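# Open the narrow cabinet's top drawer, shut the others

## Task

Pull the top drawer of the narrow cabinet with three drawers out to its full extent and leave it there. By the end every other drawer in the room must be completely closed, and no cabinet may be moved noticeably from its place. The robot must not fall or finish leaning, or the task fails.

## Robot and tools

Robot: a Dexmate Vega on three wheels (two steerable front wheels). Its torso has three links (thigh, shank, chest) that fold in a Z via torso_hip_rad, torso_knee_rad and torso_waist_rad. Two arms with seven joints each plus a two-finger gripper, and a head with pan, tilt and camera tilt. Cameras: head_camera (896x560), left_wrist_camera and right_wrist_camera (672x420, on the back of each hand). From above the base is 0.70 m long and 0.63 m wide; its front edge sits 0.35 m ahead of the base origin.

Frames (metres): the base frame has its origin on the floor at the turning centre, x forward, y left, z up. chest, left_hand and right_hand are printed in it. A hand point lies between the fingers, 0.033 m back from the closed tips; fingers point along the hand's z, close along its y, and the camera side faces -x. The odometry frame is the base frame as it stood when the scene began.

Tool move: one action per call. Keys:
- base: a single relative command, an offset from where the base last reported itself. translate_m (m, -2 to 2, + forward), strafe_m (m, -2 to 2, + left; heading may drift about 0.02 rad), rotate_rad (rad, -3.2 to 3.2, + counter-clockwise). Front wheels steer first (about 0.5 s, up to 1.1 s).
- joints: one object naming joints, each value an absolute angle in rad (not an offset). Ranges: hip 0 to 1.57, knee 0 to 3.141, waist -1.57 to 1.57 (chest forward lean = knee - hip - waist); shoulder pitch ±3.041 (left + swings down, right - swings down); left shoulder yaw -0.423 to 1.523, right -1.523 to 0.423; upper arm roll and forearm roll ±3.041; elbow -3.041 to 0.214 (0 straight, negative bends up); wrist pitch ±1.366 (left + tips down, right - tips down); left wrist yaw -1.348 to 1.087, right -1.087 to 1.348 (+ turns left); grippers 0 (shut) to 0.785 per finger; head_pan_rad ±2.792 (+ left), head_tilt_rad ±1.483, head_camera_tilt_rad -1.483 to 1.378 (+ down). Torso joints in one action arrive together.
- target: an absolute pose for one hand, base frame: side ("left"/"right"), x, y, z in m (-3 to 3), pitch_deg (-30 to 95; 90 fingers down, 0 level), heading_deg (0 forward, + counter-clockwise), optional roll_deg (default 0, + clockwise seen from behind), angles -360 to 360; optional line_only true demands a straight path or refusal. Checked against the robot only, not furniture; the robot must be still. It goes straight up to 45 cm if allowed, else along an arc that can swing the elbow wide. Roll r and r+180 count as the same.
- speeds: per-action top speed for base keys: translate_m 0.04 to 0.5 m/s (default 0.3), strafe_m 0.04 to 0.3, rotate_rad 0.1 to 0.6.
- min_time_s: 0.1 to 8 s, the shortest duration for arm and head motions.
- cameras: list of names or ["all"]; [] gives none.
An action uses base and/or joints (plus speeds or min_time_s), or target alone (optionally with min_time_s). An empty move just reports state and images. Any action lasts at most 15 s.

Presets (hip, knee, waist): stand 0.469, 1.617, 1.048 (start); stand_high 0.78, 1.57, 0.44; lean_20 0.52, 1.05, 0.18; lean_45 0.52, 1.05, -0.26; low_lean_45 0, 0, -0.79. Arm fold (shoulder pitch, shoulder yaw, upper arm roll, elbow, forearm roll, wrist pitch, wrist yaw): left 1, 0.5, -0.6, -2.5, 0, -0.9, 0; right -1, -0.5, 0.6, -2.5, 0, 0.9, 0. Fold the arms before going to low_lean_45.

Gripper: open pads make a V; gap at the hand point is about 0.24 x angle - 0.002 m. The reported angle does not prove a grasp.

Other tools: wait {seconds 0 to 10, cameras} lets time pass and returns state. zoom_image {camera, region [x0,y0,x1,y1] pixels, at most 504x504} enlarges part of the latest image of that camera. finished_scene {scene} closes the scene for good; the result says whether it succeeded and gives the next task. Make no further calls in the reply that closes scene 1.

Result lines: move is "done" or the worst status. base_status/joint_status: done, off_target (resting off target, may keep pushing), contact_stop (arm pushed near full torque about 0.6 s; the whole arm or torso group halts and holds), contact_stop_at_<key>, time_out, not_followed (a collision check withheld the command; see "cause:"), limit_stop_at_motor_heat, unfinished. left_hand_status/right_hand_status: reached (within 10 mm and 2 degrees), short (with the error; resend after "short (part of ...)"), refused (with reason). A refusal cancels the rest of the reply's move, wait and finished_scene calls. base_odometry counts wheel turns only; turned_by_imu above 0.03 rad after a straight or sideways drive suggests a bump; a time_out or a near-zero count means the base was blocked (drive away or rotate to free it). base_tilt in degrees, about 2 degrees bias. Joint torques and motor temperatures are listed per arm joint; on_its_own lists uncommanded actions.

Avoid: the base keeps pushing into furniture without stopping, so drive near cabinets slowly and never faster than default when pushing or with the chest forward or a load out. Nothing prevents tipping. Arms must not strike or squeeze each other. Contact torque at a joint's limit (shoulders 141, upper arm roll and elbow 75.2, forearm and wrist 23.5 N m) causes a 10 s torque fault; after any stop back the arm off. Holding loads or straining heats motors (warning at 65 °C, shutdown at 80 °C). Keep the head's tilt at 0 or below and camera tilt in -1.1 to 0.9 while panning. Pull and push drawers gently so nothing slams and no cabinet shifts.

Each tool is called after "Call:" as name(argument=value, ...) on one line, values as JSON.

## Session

Call:
move(joints={"head_camera_tilt_rad": 0.3}, cameras=["all"])

Call:
move(joints={"head_pan_rad": 1.6, "head_camera_tilt_rad": 0.3}, cameras=["head_camera"])

Call:
move(joints={"head_pan_rad": 2.75, "head_camera_tilt_rad": 0.3}, cameras=["head_camera"])

Scene clock: 0.87 s.
Joint torques (N m): left_arm=[5.52 0.11 -1.47 -2.61 0.05 -1.53 -0.09] | right_arm=[-4.66 -0.49 -0.1 -2 0.09 2.81 0.07]
Motor temperatures (°C): left_arm=[31 31 31 26 40 35 41] | right_arm=[29 27 32 31 36 36 33]
move: done
base_odometry: x=+0.000 y=+0.000 heading=+0.000
turned_by_wheels: +0.000
turned_by_imu: +0.000
base_tilt: forward=+0.1 right=+0.7
base_status: not commanded
joint_positions: torso_hip_rad=+0.469 torso_knee_rad=+1.617 torso_waist_rad=+1.048 left_shoulder_pitch_rad=+2.199 left_shoulder_yaw_rad=+0.008 left_upper_arm_roll_rad=-0.009 left_elbow_rad=-1.083 left_forearm_roll_rad=+0.016 left_wrist_pitch_rad=-0.484 left_wrist_yaw_rad=+0.004 left_gripper_rad=+0.005 right_shoulder_pitch_rad=-2.208 right_shoulder_yaw_rad=+0.017 right_upper_arm_roll_rad=-0.013 right_elbow_rad=-1.119 right_forearm_roll_rad=-0.015 right_wrist_pitch_rad=+0.484 right_wrist_yaw_rad=-0.019 right_gripper_rad=+0.005 head_pan_rad=+0.000 head_tilt_rad=+0.000 head_camera_tilt_rad=+0.300
joint_status: all done
chest: x=-0.0111 y=+0.0000 z=+1.4155 quat_wxyz=(+0.999, +0.000, +0.050, +0.000) (m; base frame)
left_hand: x=+0.1637 y=+0.2372 z=+0.6154 quat_wxyz=(+0.407, +0.009, +0.913, +0.007) pitch_deg=+41.9 heading_deg=+0.4 roll_deg=+1.6 back=up (m; base frame)
right_hand: x=+0.1747 y=-0.2171 z=+0.6263 quat_wxyz=(+0.419, +0.002, +0.908, +0.001) pitch_deg=+40.4 heading_deg=+0.0 roll_deg=+0.2 back=up (m; base frame)
pictures: head_camera, left_wrist_camera, right_wrist_camera

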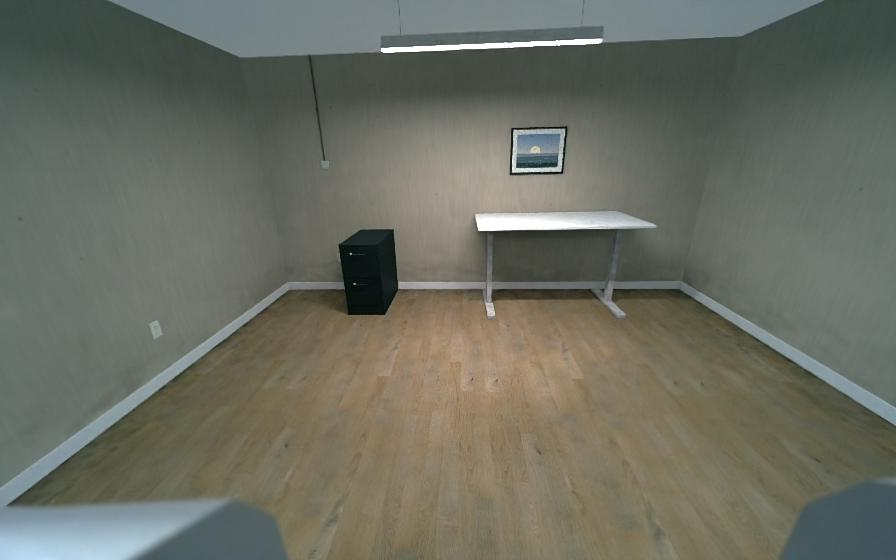

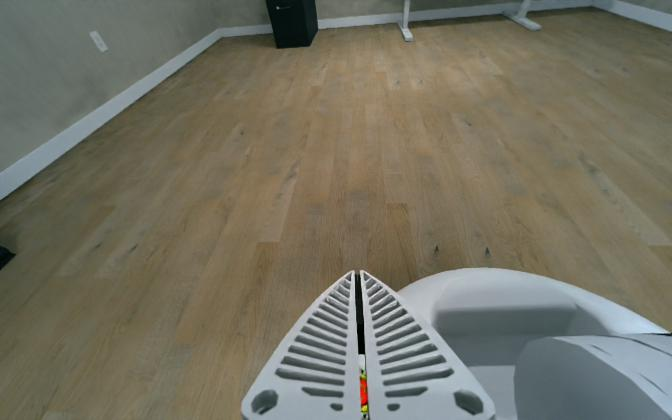

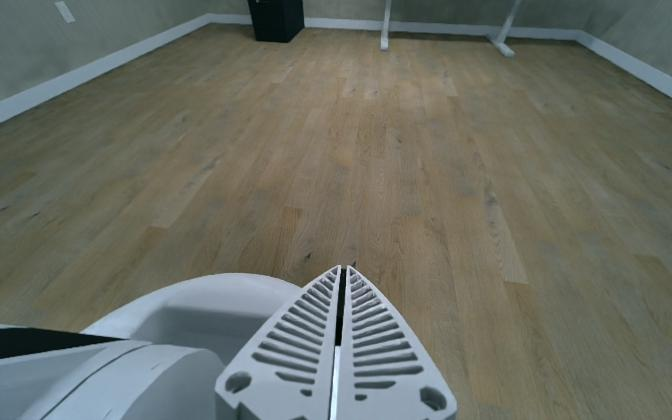

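Scene clock: 2.60 s.
Joint torques (N m): left_arm=[5.82 0.35 -1.57 -3.16 -0.18 -1.97 0.15] | right_arm=[-5.64 -0.85 0.37 -0.71 0.04 1.95 0.04]
move: done
base_odometry: x=+0.000 y=+0.000 heading=+0.000
turned_by_wheels: +0.000
turned_by_imu: +0.000
base_tilt: forward=+0.0 right=+0.8
base_status: not commanded
joint_positions: torso_hip_rad=+0.469 torso_knee_rad=+1.617 torso_waist_rad=+1.048 left_shoulder_pitch_rad=+2.199 left_shoulder_yaw_rad=+0.008 left_upper_arm_roll_rad=-0.009 left_elbow_rad=-1.083 left_forearm_roll_rad=+0.016 left_wrist_pitch_rad=-0.484 left_wrist_yaw_rad=+0.004 left_gripper_rad=+0.005 right_shoulder_pitch_rad=-2.208 right_shoulder_yaw_rad=+0.017 right_upper_arm_roll_rad=-0.013 right_elbow_rad=-1.119 right_forearm_roll_rad=-0.015 right_wrist_pitch_rad=+0.484 right_wrist_yaw_rad=-0.019 right_gripper_rad=+0.005 head_pan_rad=+1.600 head_tilt_rad=+0.000 head_camera_tilt_rad=+0.300
joint_status: all done
chest: x=-0.0111 y=+0.0000 z=+1.4155 quat_wxyz=(+0.999, +0.000, +0.050, +0.000) (m; base frame)
left_hand: x=+0.1637 y=+0.2372 z=+0.6154 quat_wxyz=(+0.407, +0.009, +0.913, +0.007) pitch_deg=+41.9 heading_deg=+0.4 roll_deg=+1.6 back=up (m; base frame)
right_hand: x=+0.1747 y=-0.2171 z=+0.6263 quat_wxyz=(+0.419, +0.002, +0.908, +0.001) pitch_deg=+40.4 heading_deg=+0.0 roll_deg=+0.2 back=up (m; base frame)
pictures: head_camera

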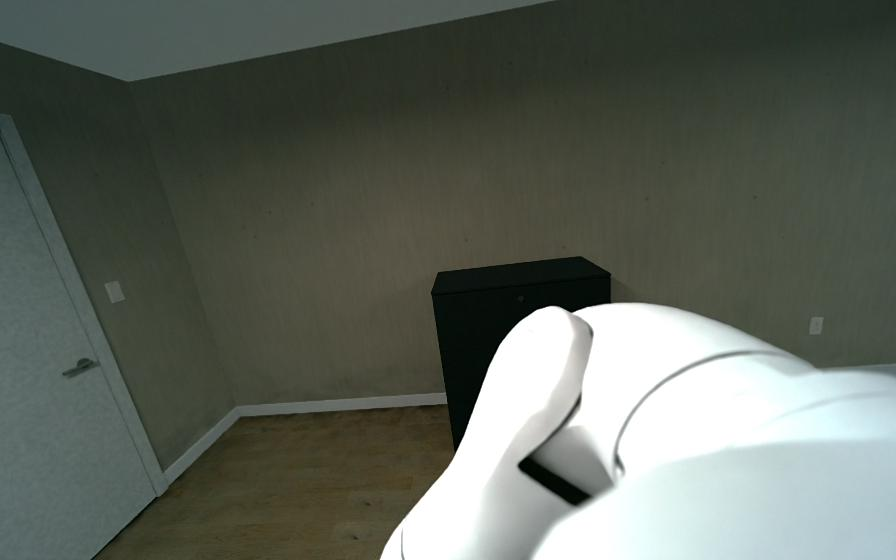

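Scene clock: 4.03 s.
Joint torques (N m): left_arm=[5.26 -1.63 -0.99 -1.89 -0.39 -1.64 0.1] | right_arm=[-5.91 -1.51 0.05 -1.54 0.14 2.33 0.04]
move: done
base_odometry: x=+0.000 y=+0.000 heading=+0.000
turned_by_wheels: +0.000
turned_by_imu: +0.000
base_tilt: forward=+0.1 right=+0.7
base_status: not commanded
joint_positions: torso_hip_rad=+0.469 torso_knee_rad=+1.617 torso_waist_rad=+1.048 left_shoulder_pitch_rad=+2.199 left_shoulder_yaw_rad=+0.008 left_upper_arm_roll_rad=-0.009 left_elbow_rad=-1.083 left_forearm_roll_rad=+0.016 left_wrist_pitch_rad=-0.484 left_wrist_yaw_rad=+0.004 left_gripper_rad=+0.005 right_shoulder_pitch_rad=-2.208 right_shoulder_yaw_rad=+0.017 right_upper_arm_roll_rad=-0.013 right_elbow_rad=-1.119 right_forearm_roll_rad=-0.015 right_wrist_pitch_rad=+0.484 right_wrist_yaw_rad=-0.019 right_gripper_rad=+0.005 head_pan_rad=+2.750 head_tilt_rad=+0.000 head_camera_tilt_rad=+0.300
joint_status: all done
chest: x=-0.0111 y=+0.0000 z=+1.4155 quat_wxyz=(+0.999, +0.000, +0.050, +0.000) (m; base frame)
left_hand: x=+0.1637 y=+0.2372 z=+0.6154 quat_wxyz=(+0.407, +0.009, +0.913, +0.007) pitch_deg=+41.9 heading_deg=+0.4 roll_deg=+1.6 back=up (m; base frame)
right_hand: x=+0.1747 y=-0.2171 z=+0.6263 quat_wxyz=(+0.419, +0.002, +0.908, +0.001) pitch_deg=+40.4 heading_deg=+0.0 roll_deg=+0.2 back=up (m; base frame)
pictures: head_camera

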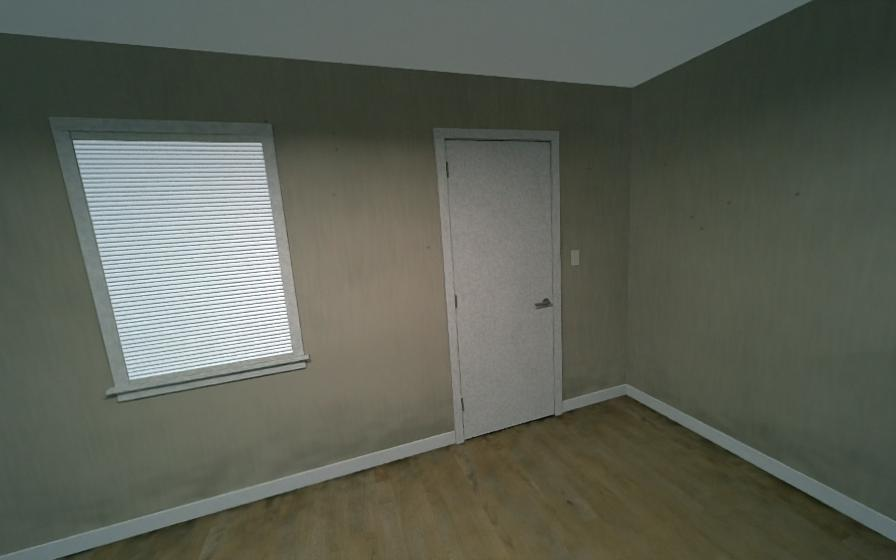

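Call:
move(base={"rotate_rad": -1.575}, joints={"head_pan_rad": 0, "head_camera_tilt_rad": 0.4}, cameras=["head_camera"])

Scene clock: 8.57 s.
Joint torques (N m): left_arm=[6.48 0.43 -1.88 -2.52 -0.09 -1.48 0.27] | right_arm=[-7.08 0.3 0.32 -3.17 0.06 2.04 0]
move: done
base_odometry: x=+0.002 y=+0.001 heading=-1.579
turned_by_wheels: -1.579
turned_by_imu: -1.571
base_tilt: forward=+0.0 right=+0.7
base_status: done
joint_positions: torso_hip_rad=+0.469 torso_knee_rad=+1.617 torso_waist_rad=+1.048 left_shoulder_pitch_rad=+2.199 left_shoulder_yaw_rad=+0.008 left_upper_arm_roll_rad=-0.009 left_elbow_rad=-1.083 left_forearm_roll_rad=+0.016 left_wrist_pitch_rad=-0.484 left_wrist_yaw_rad=+0.004 left_gripper_rad=+0.005 right_shoulder_pitch_rad=-2.208 right_shoulder_yaw_rad=+0.017 right_upper_arm_roll_rad=-0.013 right_elbow_rad=-1.119 right_forearm_roll_rad=-0.015 right_wrist_pitch_rad=+0.484 right_wrist_yaw_rad=-0.019 right_gripper_rad=+0.005 head_pan_rad=+0.000 head_tilt_rad=+0.000 head_camera_tilt_rad=+0.400
joint_status: all done
chest: x=-0.0111 y=+0.0000 z=+1.4155 quat_wxyz=(+0.999, +0.000, +0.050, +0.000) (m; base frame)
left_hand: x=+0.1637 y=+0.2372 z=+0.6154 quat_wxyz=(+0.407, +0.009, +0.913, +0.007) pitch_deg=+41.9 heading_deg=+0.4 roll_deg=+1.6 back=up (m; base frame)
right_hand: x=+0.1747 y=-0.2171 z=+0.6263 quat_wxyz=(+0.419, +0.002, +0.908, +0.001) pitch_deg=+40.4 heading_deg=+0.0 roll_deg=+0.2 back=up (m; base frame)
pictures: head_camera

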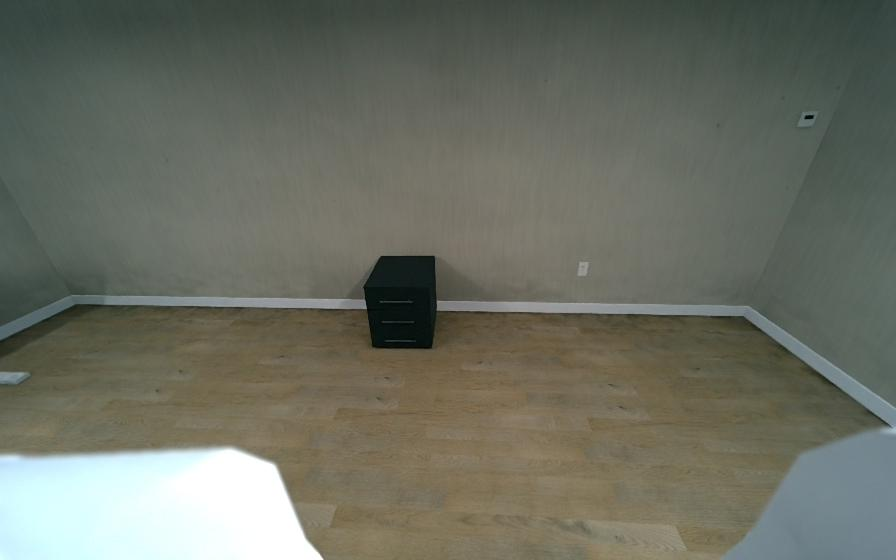

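Call:
zoom_image(camera="head_camera", region=[330, 240, 490, 360])

Scaled by 3.150 from the camera's 896x560 image, which has a finer 960x600 frame.

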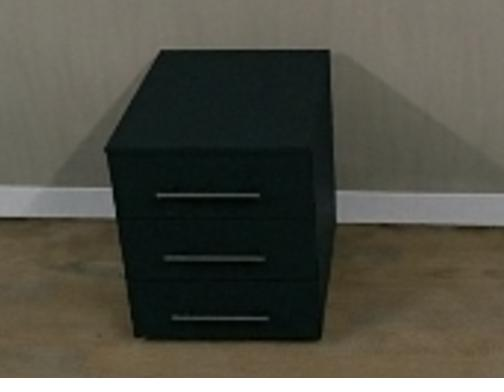

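Call:
move(base={"rotate_rad": -0.03}, joints={"left_shoulder_pitch_rad": 0.8, "left_elbow_rad": -0.797, "left_forearm_roll_rad": -1.121, "left_wrist_pitch_rad": 0.09, "left_wrist_yaw_rad": -0.769, "left_gripper_rad": 0.4, "right_shoulder_pitch_rad": -1.0, "right_shoulder_yaw_rad": -0.5, "right_upper_arm_roll_rad": 0.6, "right_elbow_rad": -2.5, "right_forearm_roll_rad": 0, "right_wrist_pitch_rad": 0.9, "right_wrist_yaw_rad": 0}, min_time_s=4.4)

Call:
move(base={"strafe_m": 0.203}, joints={"torso_hip_rad": 0.1, "torso_knee_rad": 0.6, "torso_waist_rad": -0.3, "left_shoulder_pitch_rad": 0.783, "left_shoulder_yaw_rad": -0.249, "left_upper_arm_roll_rad": -0.389, "left_elbow_rad": -0.797, "left_forearm_roll_rad": -1.121, "left_wrist_pitch_rad": 0.09, "left_wrist_yaw_rad": -0.769, "head_camera_tilt_rad": 0.1}, cameras=["head_camera"])

Call:
zoom_image(camera="head_camera", region=[330, 40, 490, 200])

Scene clock: 15.63 s.
Joint torques (N m): left_arm=[-34.65 -0.54 -0.78 -7.55 -0.55 -0.9 -0.99] | right_arm=[22.34 -6.63 5.05 0.43 0.74 -1.75 0.29]
move: done
base_odometry: x=+0.002 y=+0.001 heading=-1.609
turned_by_wheels: -0.030
turned_by_imu: -0.029
base_tilt: forward=+0.1 right=+0.8
base_status: done
joint_positions: torso_hip_rad=+0.469 torso_knee_rad=+1.617 torso_waist_rad=+1.048 left_shoulder_pitch_rad=+0.804 left_shoulder_yaw_rad=+0.008 left_upper_arm_roll_rad=-0.009 left_elbow_rad=-0.798 left_forearm_roll_rad=-1.118 left_wrist_pitch_rad=+0.088 left_wrist_yaw_rad=-0.766 left_gripper_rad=+0.400 right_shoulder_pitch_rad=-1.003 right_shoulder_yaw_rad=-0.498 right_upper_arm_roll_rad=+0.598 right_elbow_rad=-2.496 right_forearm_roll_rad=+0.000 right_wrist_pitch_rad=+0.899 right_wrist_yaw_rad=+0.000 right_gripper_rad=+0.005 head_pan_rad=+0.000 head_tilt_rad=+0.000 head_camera_tilt_rad=+0.400
joint_status: all done
chest: x=-0.0111 y=+0.0000 z=+1.4155 quat_wxyz=(+0.999, +0.000, +0.050, +0.000) (m; base frame)
left_hand: x=+0.8092 y=+0.1198 z=+1.2898 quat_wxyz=(+0.645, -0.152, +0.468, -0.585) pitch_deg=-31.1 heading_deg=-24.2 roll_deg=-60.3 back=up (m; base frame)
right_hand: x=-0.0049 y=-0.1728 z=+1.7000 quat_wxyz=(+0.841, -0.204, -0.395, -0.309) pitch_deg=-37.3 heading_deg=+132.5 roll_deg=+7.2 back=down (m; base frame)
pictures: none

Scene clock: 21.90 s.
Joint torques (N m): left_arm=[-14.79 -5.83 -1.29 -2.89 -0.02 0.21 -1.47] | right_arm=[16.12 -7.71 7.65 -2.74 0.91 -0.75 -0.74]
move: done
base_odometry: x=+0.204 y=-0.006 heading=-1.604
turned_by_wheels: +0.005
turned_by_imu: +0.002
base_tilt: forward=+0.1 right=+0.8
base_status: done
joint_positions: torso_hip_rad=+0.100 torso_knee_rad=+0.600 torso_waist_rad=-0.300 left_shoulder_pitch_rad=+0.783 left_shoulder_yaw_rad=-0.249 left_upper_arm_roll_rad=-0.389 left_elbow_rad=-0.797 left_forearm_roll_rad=-1.121 left_wrist_pitch_rad=+0.090 left_wrist_yaw_rad=-0.769 left_gripper_rad=+0.400 right_shoulder_pitch_rad=-1.000 right_shoulder_yaw_rad=-0.500 right_upper_arm_roll_rad=+0.600 right_elbow_rad=-2.500 right_forearm_roll_rad=+0.000 right_wrist_pitch_rad=+0.900 right_wrist_yaw_rad=+0.000 right_gripper_rad=+0.005 head_pan_rad=+0.000 head_tilt_rad=+0.000 head_camera_tilt_rad=+0.100
joint_status: all done
chest: x=+0.1186 y=+0.0000 z=+1.0576 quat_wxyz=(+0.921, +0.000, +0.389, +0.000) (m; base frame)
left_hand: x=+0.6798 y=+0.1903 z=+0.4379 quat_wxyz=(+0.478, -0.521, +0.521, -0.477) pitch_deg=+5.0 heading_deg=+0.0 roll_deg=-90.0 (m; base frame)
right_hand: x=+0.3038 y=-0.1712 z=+1.2719 quat_wxyz=(+0.925, -0.299, -0.086, -0.221) pitch_deg=-53.8 heading_deg=+92.7 roll_deg=+60.4 back=down (m; base frame)
pictures: head_camera

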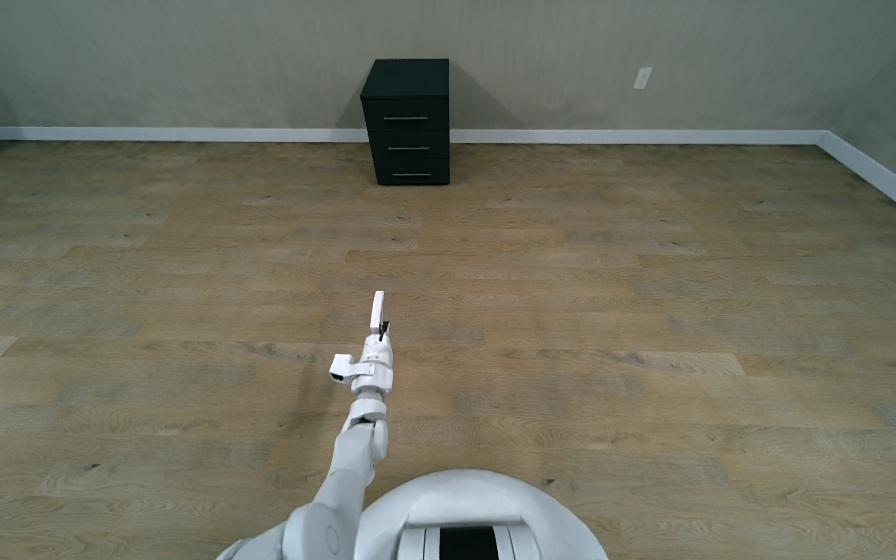

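Scaled by 3.150 from the camera's 896x560 image, which has a finer 960x600 frame.

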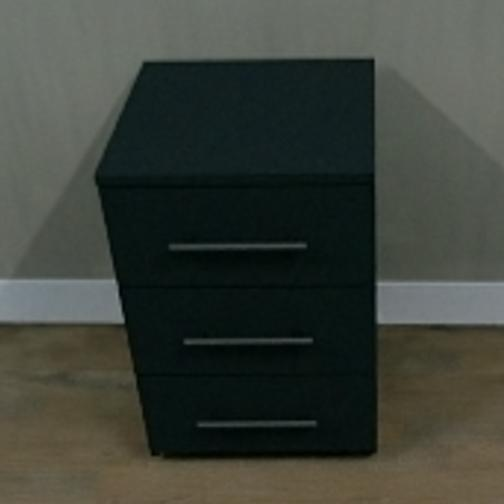

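Call:
move(base={"translate_m": 0.99}, cameras=["head_camera", "left_wrist_camera"])

Scene clock: 28.03 s.
Joint torques (N m): left_arm=[-14.14 -4.72 -0.98 -2.91 0 -0.15 -1.15] | right_arm=[16.59 -5.94 7.84 -3.04 0.97 -0.28 -0.85]
move: done
base_odometry: x=+0.172 y=-0.995 heading=-1.604
turned_by_wheels: -0.001
turned_by_imu: -0.004
base_tilt: forward=+0.0 right=+0.8
base_status: done
joint_positions: torso_hip_rad=+0.100 torso_knee_rad=+0.600 torso_waist_rad=-0.300 left_shoulder_pitch_rad=+0.783 left_shoulder_yaw_rad=-0.249 left_upper_arm_roll_rad=-0.389 left_elbow_rad=-0.797 left_forearm_roll_rad=-1.121 left_wrist_pitch_rad=+0.090 left_wrist_yaw_rad=-0.769 left_gripper_rad=+0.400 right_shoulder_pitch_rad=-1.000 right_shoulder_yaw_rad=-0.500 right_upper_arm_roll_rad=+0.600 right_elbow_rad=-2.500 right_forearm_roll_rad=+0.000 right_wrist_pitch_rad=+0.900 right_wrist_yaw_rad=+0.000 right_gripper_rad=+0.005 head_pan_rad=+0.000 head_tilt_rad=+0.000 head_camera_tilt_rad=+0.100
joint_status: not commanded
chest: x=+0.1187 y=+0.0000 z=+1.0576 quat_wxyz=(+0.921, +0.000, +0.389, +0.000) (m; base frame)
left_hand: x=+0.6799 y=+0.1903 z=+0.4379 quat_wxyz=(+0.478, -0.521, +0.521, -0.477) pitch_deg=+5.0 heading_deg=+0.0 roll_deg=-90.0 (m; base frame)
right_hand: x=+0.3039 y=-0.1712 z=+1.2718 quat_wxyz=(+0.925, -0.299, -0.086, -0.221) pitch_deg=-53.8 heading_deg=+92.7 roll_deg=+60.5 back=down (m; base frame)
pictures: head_camera, left_wrist_camera

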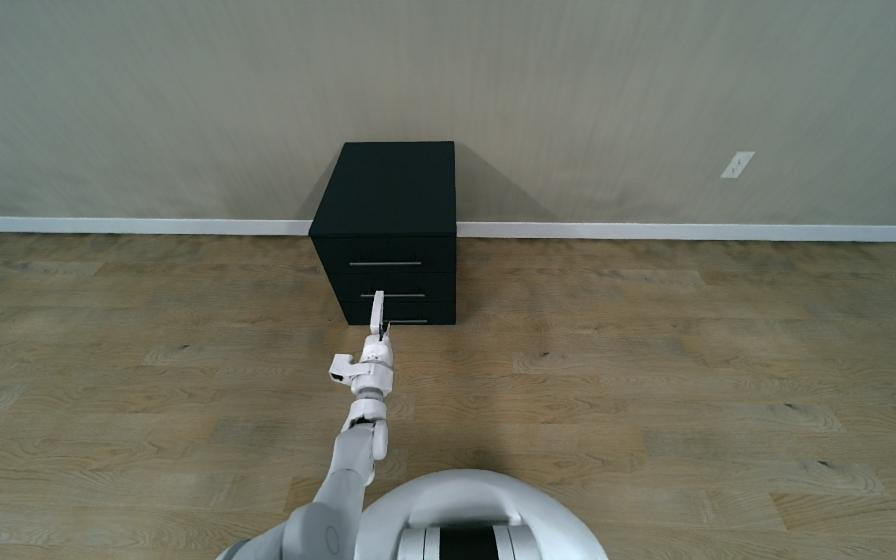

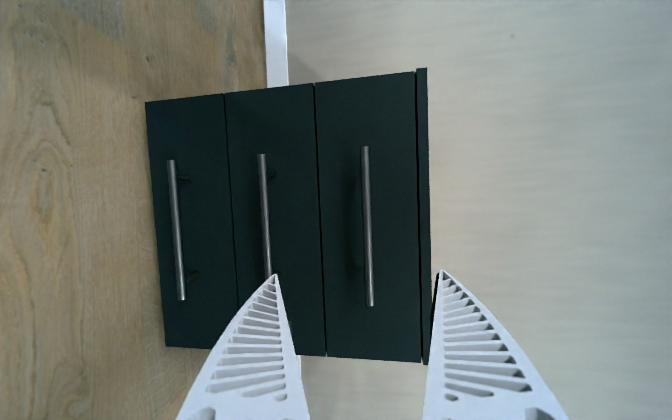

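Call:
move(base={"translate_m": 0.177}, speeds={"translate_m": 0.15}, cameras=["head_camera", "left_wrist_camera"])

Call:
move(joints={"left_gripper_rad": 0.0})

Call:
move(base={"translate_m": -0.33}, speeds={"translate_m": 0.13}, cameras=["head_camera", "left_wrist_camera"])

Scene clock: 30.67 s.
Joint torques (N m): left_arm=[-14.63 -3.75 -1.23 -3.73 -0.11 -0.6 -1.41] | right_arm=[17.5 -8.43 7.81 -2.97 0.91 -1.21 -0.81]
move: done
base_odometry: x=+0.166 y=-1.172 heading=-1.605
turned_by_wheels: -0.001
turned_by_imu: -0.001
base_tilt: forward=+0.1 right=+0.8
base_status: done
joint_positions: torso_hip_rad=+0.100 torso_knee_rad=+0.600 torso_waist_rad=-0.300 left_shoulder_pitch_rad=+0.783 left_shoulder_yaw_rad=-0.249 left_upper_arm_roll_rad=-0.389 left_elbow_rad=-0.797 left_forearm_roll_rad=-1.121 left_wrist_pitch_rad=+0.090 left_wrist_yaw_rad=-0.769 left_gripper_rad=+0.400 right_shoulder_pitch_rad=-1.000 right_shoulder_yaw_rad=-0.500 right_upper_arm_roll_rad=+0.600 right_elbow_rad=-2.500 right_forearm_roll_rad=+0.000 right_wrist_pitch_rad=+0.900 right_wrist_yaw_rad=+0.000 right_gripper_rad=+0.005 head_pan_rad=+0.000 head_tilt_rad=+0.000 head_camera_tilt_rad=+0.100
joint_status: not commanded
chest: x=+0.1187 y=+0.0000 z=+1.0576 quat_wxyz=(+0.921, +0.000, +0.389, +0.000) (m; base frame)
left_hand: x=+0.6799 y=+0.1903 z=+0.4379 quat_wxyz=(+0.478, -0.521, +0.521, -0.477) pitch_deg=+5.0 heading_deg=+0.0 roll_deg=-90.0 (m; base frame)
right_hand: x=+0.3039 y=-0.1712 z=+1.2718 quat_wxyz=(+0.925, -0.299, -0.086, -0.221) pitch_deg=-53.8 heading_deg=+92.7 roll_deg=+60.5 back=down (m; base frame)
pictures: head_camera, left_wrist_camera

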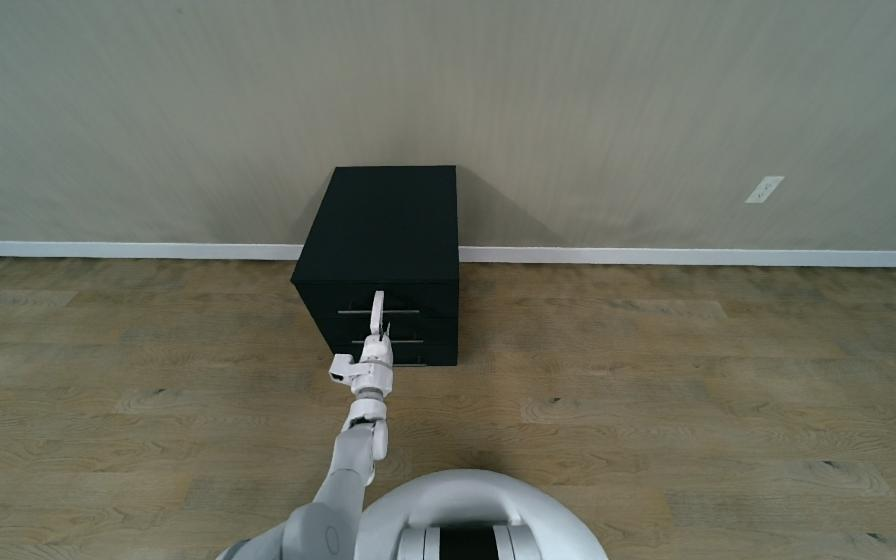

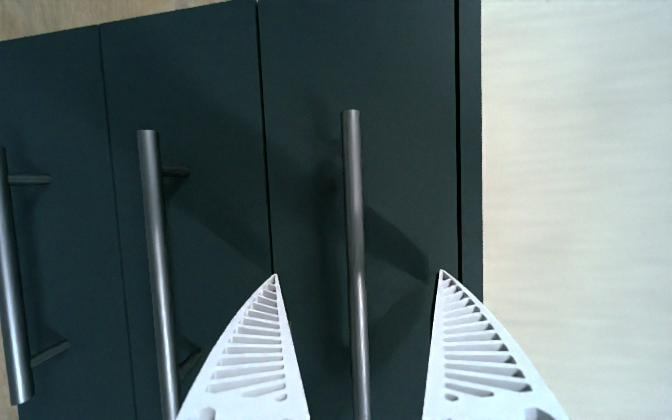

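Scene clock: 31.63 s.
Joint torques (N m): left_arm=[-12.78 -4.43 -1.87 -4.11 -0.08 -0.08 -1.2] | right_arm=[16.29 -7.48 7.76 -2.97 0.97 -1.17 -0.77]
move: done
base_odometry: x=+0.166 y=-1.172 heading=-1.605
turned_by_wheels: +0.000
turned_by_imu: +0.000
base_tilt: forward=+0.1 right=+0.8
base_status: not commanded
joint_positions: torso_hip_rad=+0.100 torso_knee_rad=+0.600 torso_waist_rad=-0.300 left_shoulder_pitch_rad=+0.783 left_shoulder_yaw_rad=-0.249 left_upper_arm_roll_rad=-0.389 left_elbow_rad=-0.797 left_forearm_roll_rad=-1.121 left_wrist_pitch_rad=+0.090 left_wrist_yaw_rad=-0.769 left_gripper_rad=+0.000 right_shoulder_pitch_rad=-1.000 right_shoulder_yaw_rad=-0.500 right_upper_arm_roll_rad=+0.600 right_elbow_rad=-2.500 right_forearm_roll_rad=+0.000 right_wrist_pitch_rad=+0.900 right_wrist_yaw_rad=+0.000 right_gripper_rad=+0.005 head_pan_rad=+0.000 head_tilt_rad=+0.000 head_camera_tilt_rad=+0.100
joint_status: all done
chest: x=+0.1187 y=+0.0000 z=+1.0576 quat_wxyz=(+0.921, +0.000, +0.389, +0.000) (m; base frame)
left_hand: x=+0.6799 y=+0.1903 z=+0.4379 quat_wxyz=(+0.478, -0.521, +0.521, -0.477) pitch_deg=+5.0 heading_deg=+0.0 roll_deg=-90.0 (m; base frame)
right_hand: x=+0.3039 y=-0.1712 z=+1.2718 quat_wxyz=(+0.925, -0.299, -0.086, -0.221) pitch_deg=-53.8 heading_deg=+92.7 roll_deg=+60.5 back=down (m; base frame)
pictures: none

Scene clock: 35.17 s.
Joint torques (N m): left_arm=[-10.56 -6.08 2.68 -3.54 1.82 2.02 -1.31] | right_arm=[16.02 -7.17 8 -2.66 0.94 -1.73 -0.81]
move: done
base_odometry: x=+0.177 y=-0.843 heading=-1.606
turned_by_wheels: -0.001
turned_by_imu: +0.000
base_tilt: forward=+0.1 right=+0.7
base_status: done
joint_positions: torso_hip_rad=+0.100 torso_knee_rad=+0.600 torso_waist_rad=-0.300 left_shoulder_pitch_rad=+0.783 left_shoulder_yaw_rad=-0.249 left_upper_arm_roll_rad=-0.389 left_elbow_rad=-0.797 left_forearm_roll_rad=-1.121 left_wrist_pitch_rad=+0.089 left_wrist_yaw_rad=-0.769 left_gripper_rad=+0.000 right_shoulder_pitch_rad=-1.000 right_shoulder_yaw_rad=-0.500 right_upper_arm_roll_rad=+0.600 right_elbow_rad=-2.500 right_forearm_roll_rad=+0.000 right_wrist_pitch_rad=+0.900 right_wrist_yaw_rad=+0.000 right_gripper_rad=+0.005 head_pan_rad=+0.000 head_tilt_rad=+0.000 head_camera_tilt_rad=+0.100
joint_status: not commanded
chest: x=+0.1186 y=+0.0000 z=+1.0576 quat_wxyz=(+0.921, +0.000, +0.389, +0.000) (m; base frame)
left_hand: x=+0.6800 y=+0.1908 z=+0.4380 quat_wxyz=(+0.478, -0.522, +0.521, -0.477) pitch_deg=+5.0 heading_deg=+0.1 roll_deg=-90.0 (m; base frame)
right_hand: x=+0.3038 y=-0.1712 z=+1.2718 quat_wxyz=(+0.925, -0.299, -0.086, -0.221) pitch_deg=-53.8 heading_deg=+92.7 roll_deg=+60.4 back=down (m; base frame)
pictures: head_camera, left_wrist_camera

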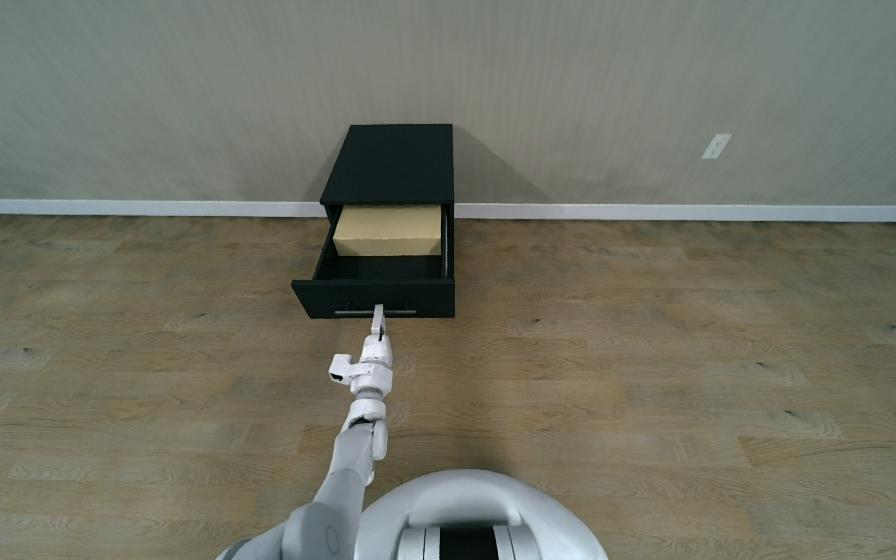

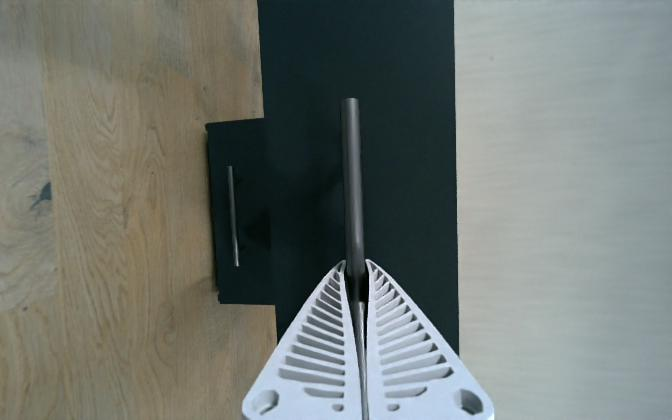

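Call:
move(base={"translate_m": -0.09}, speeds={"translate_m": 0.06}, cameras=["head_camera", "left_wrist_camera"])

Scene clock: 37.53 s.
Joint torques (N m): left_arm=[-8.19 -4.67 2.82 -3.45 0.01 0.56 -1.26] | right_arm=[16.07 -6.74 8.01 -3.84 1.02 -0.76 -1.1]
move: done
base_odometry: x=+0.180 y=-0.753 heading=-1.606
turned_by_wheels: -0.001
turned_by_imu: -0.001
base_tilt: forward=+0.1 right=+0.8
base_status: done
joint_positions: torso_hip_rad=+0.100 torso_knee_rad=+0.600 torso_waist_rad=-0.300 left_shoulder_pitch_rad=+0.783 left_shoulder_yaw_rad=-0.249 left_upper_arm_roll_rad=-0.389 left_elbow_rad=-0.797 left_forearm_roll_rad=-1.121 left_wrist_pitch_rad=+0.090 left_wrist_yaw_rad=-0.769 left_gripper_rad=+0.000 right_shoulder_pitch_rad=-1.000 right_shoulder_yaw_rad=-0.500 right_upper_arm_roll_rad=+0.600 right_elbow_rad=-2.500 right_forearm_roll_rad=+0.000 right_wrist_pitch_rad=+0.900 right_wrist_yaw_rad=+0.000 right_gripper_rad=+0.005 head_pan_rad=+0.000 head_tilt_rad=+0.000 head_camera_tilt_rad=+0.100
joint_status: not commanded
chest: x=+0.1186 y=+0.0000 z=+1.0576 quat_wxyz=(+0.921, +0.000, +0.389, +0.000) (m; base frame)
left_hand: x=+0.6800 y=+0.1906 z=+0.4380 quat_wxyz=(+0.478, -0.521, +0.521, -0.477) pitch_deg=+5.0 heading_deg=+0.1 roll_deg=-90.0 (m; base frame)
right_hand: x=+0.3038 y=-0.1712 z=+1.2719 quat_wxyz=(+0.925, -0.299, -0.086, -0.221) pitch_deg=-53.8 heading_deg=+92.7 roll_deg=+60.4 back=down (m; base frame)
pictures: head_camera, left_wrist_camera

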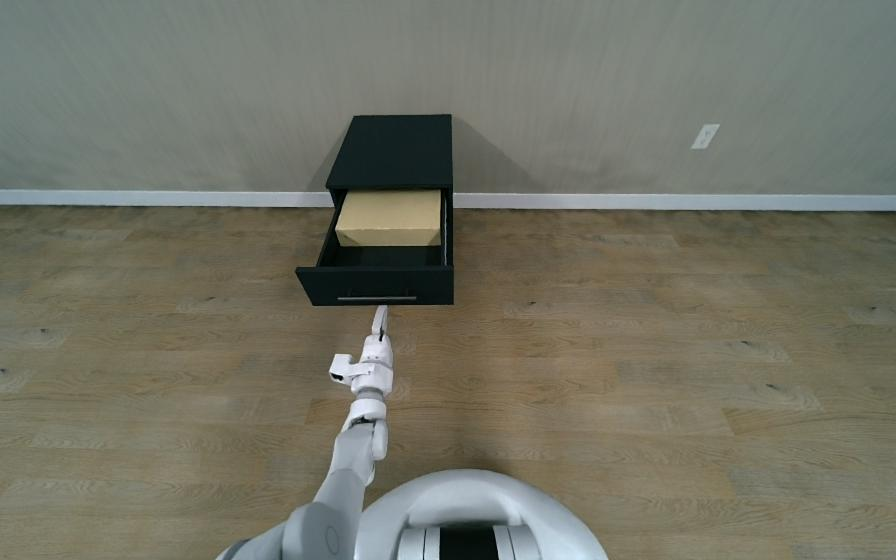

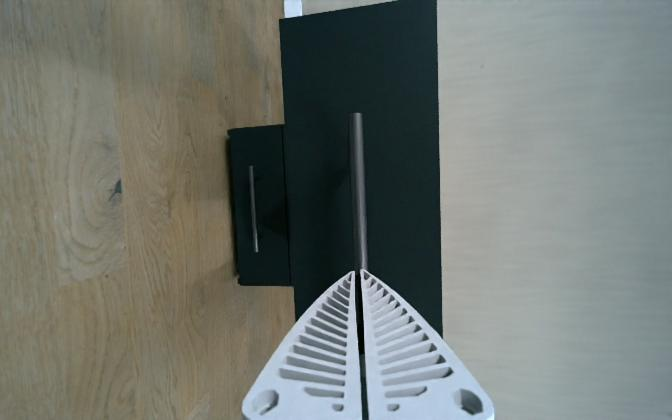

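Call:
finished_scene(scene=3)

The scene is finished: the task was done.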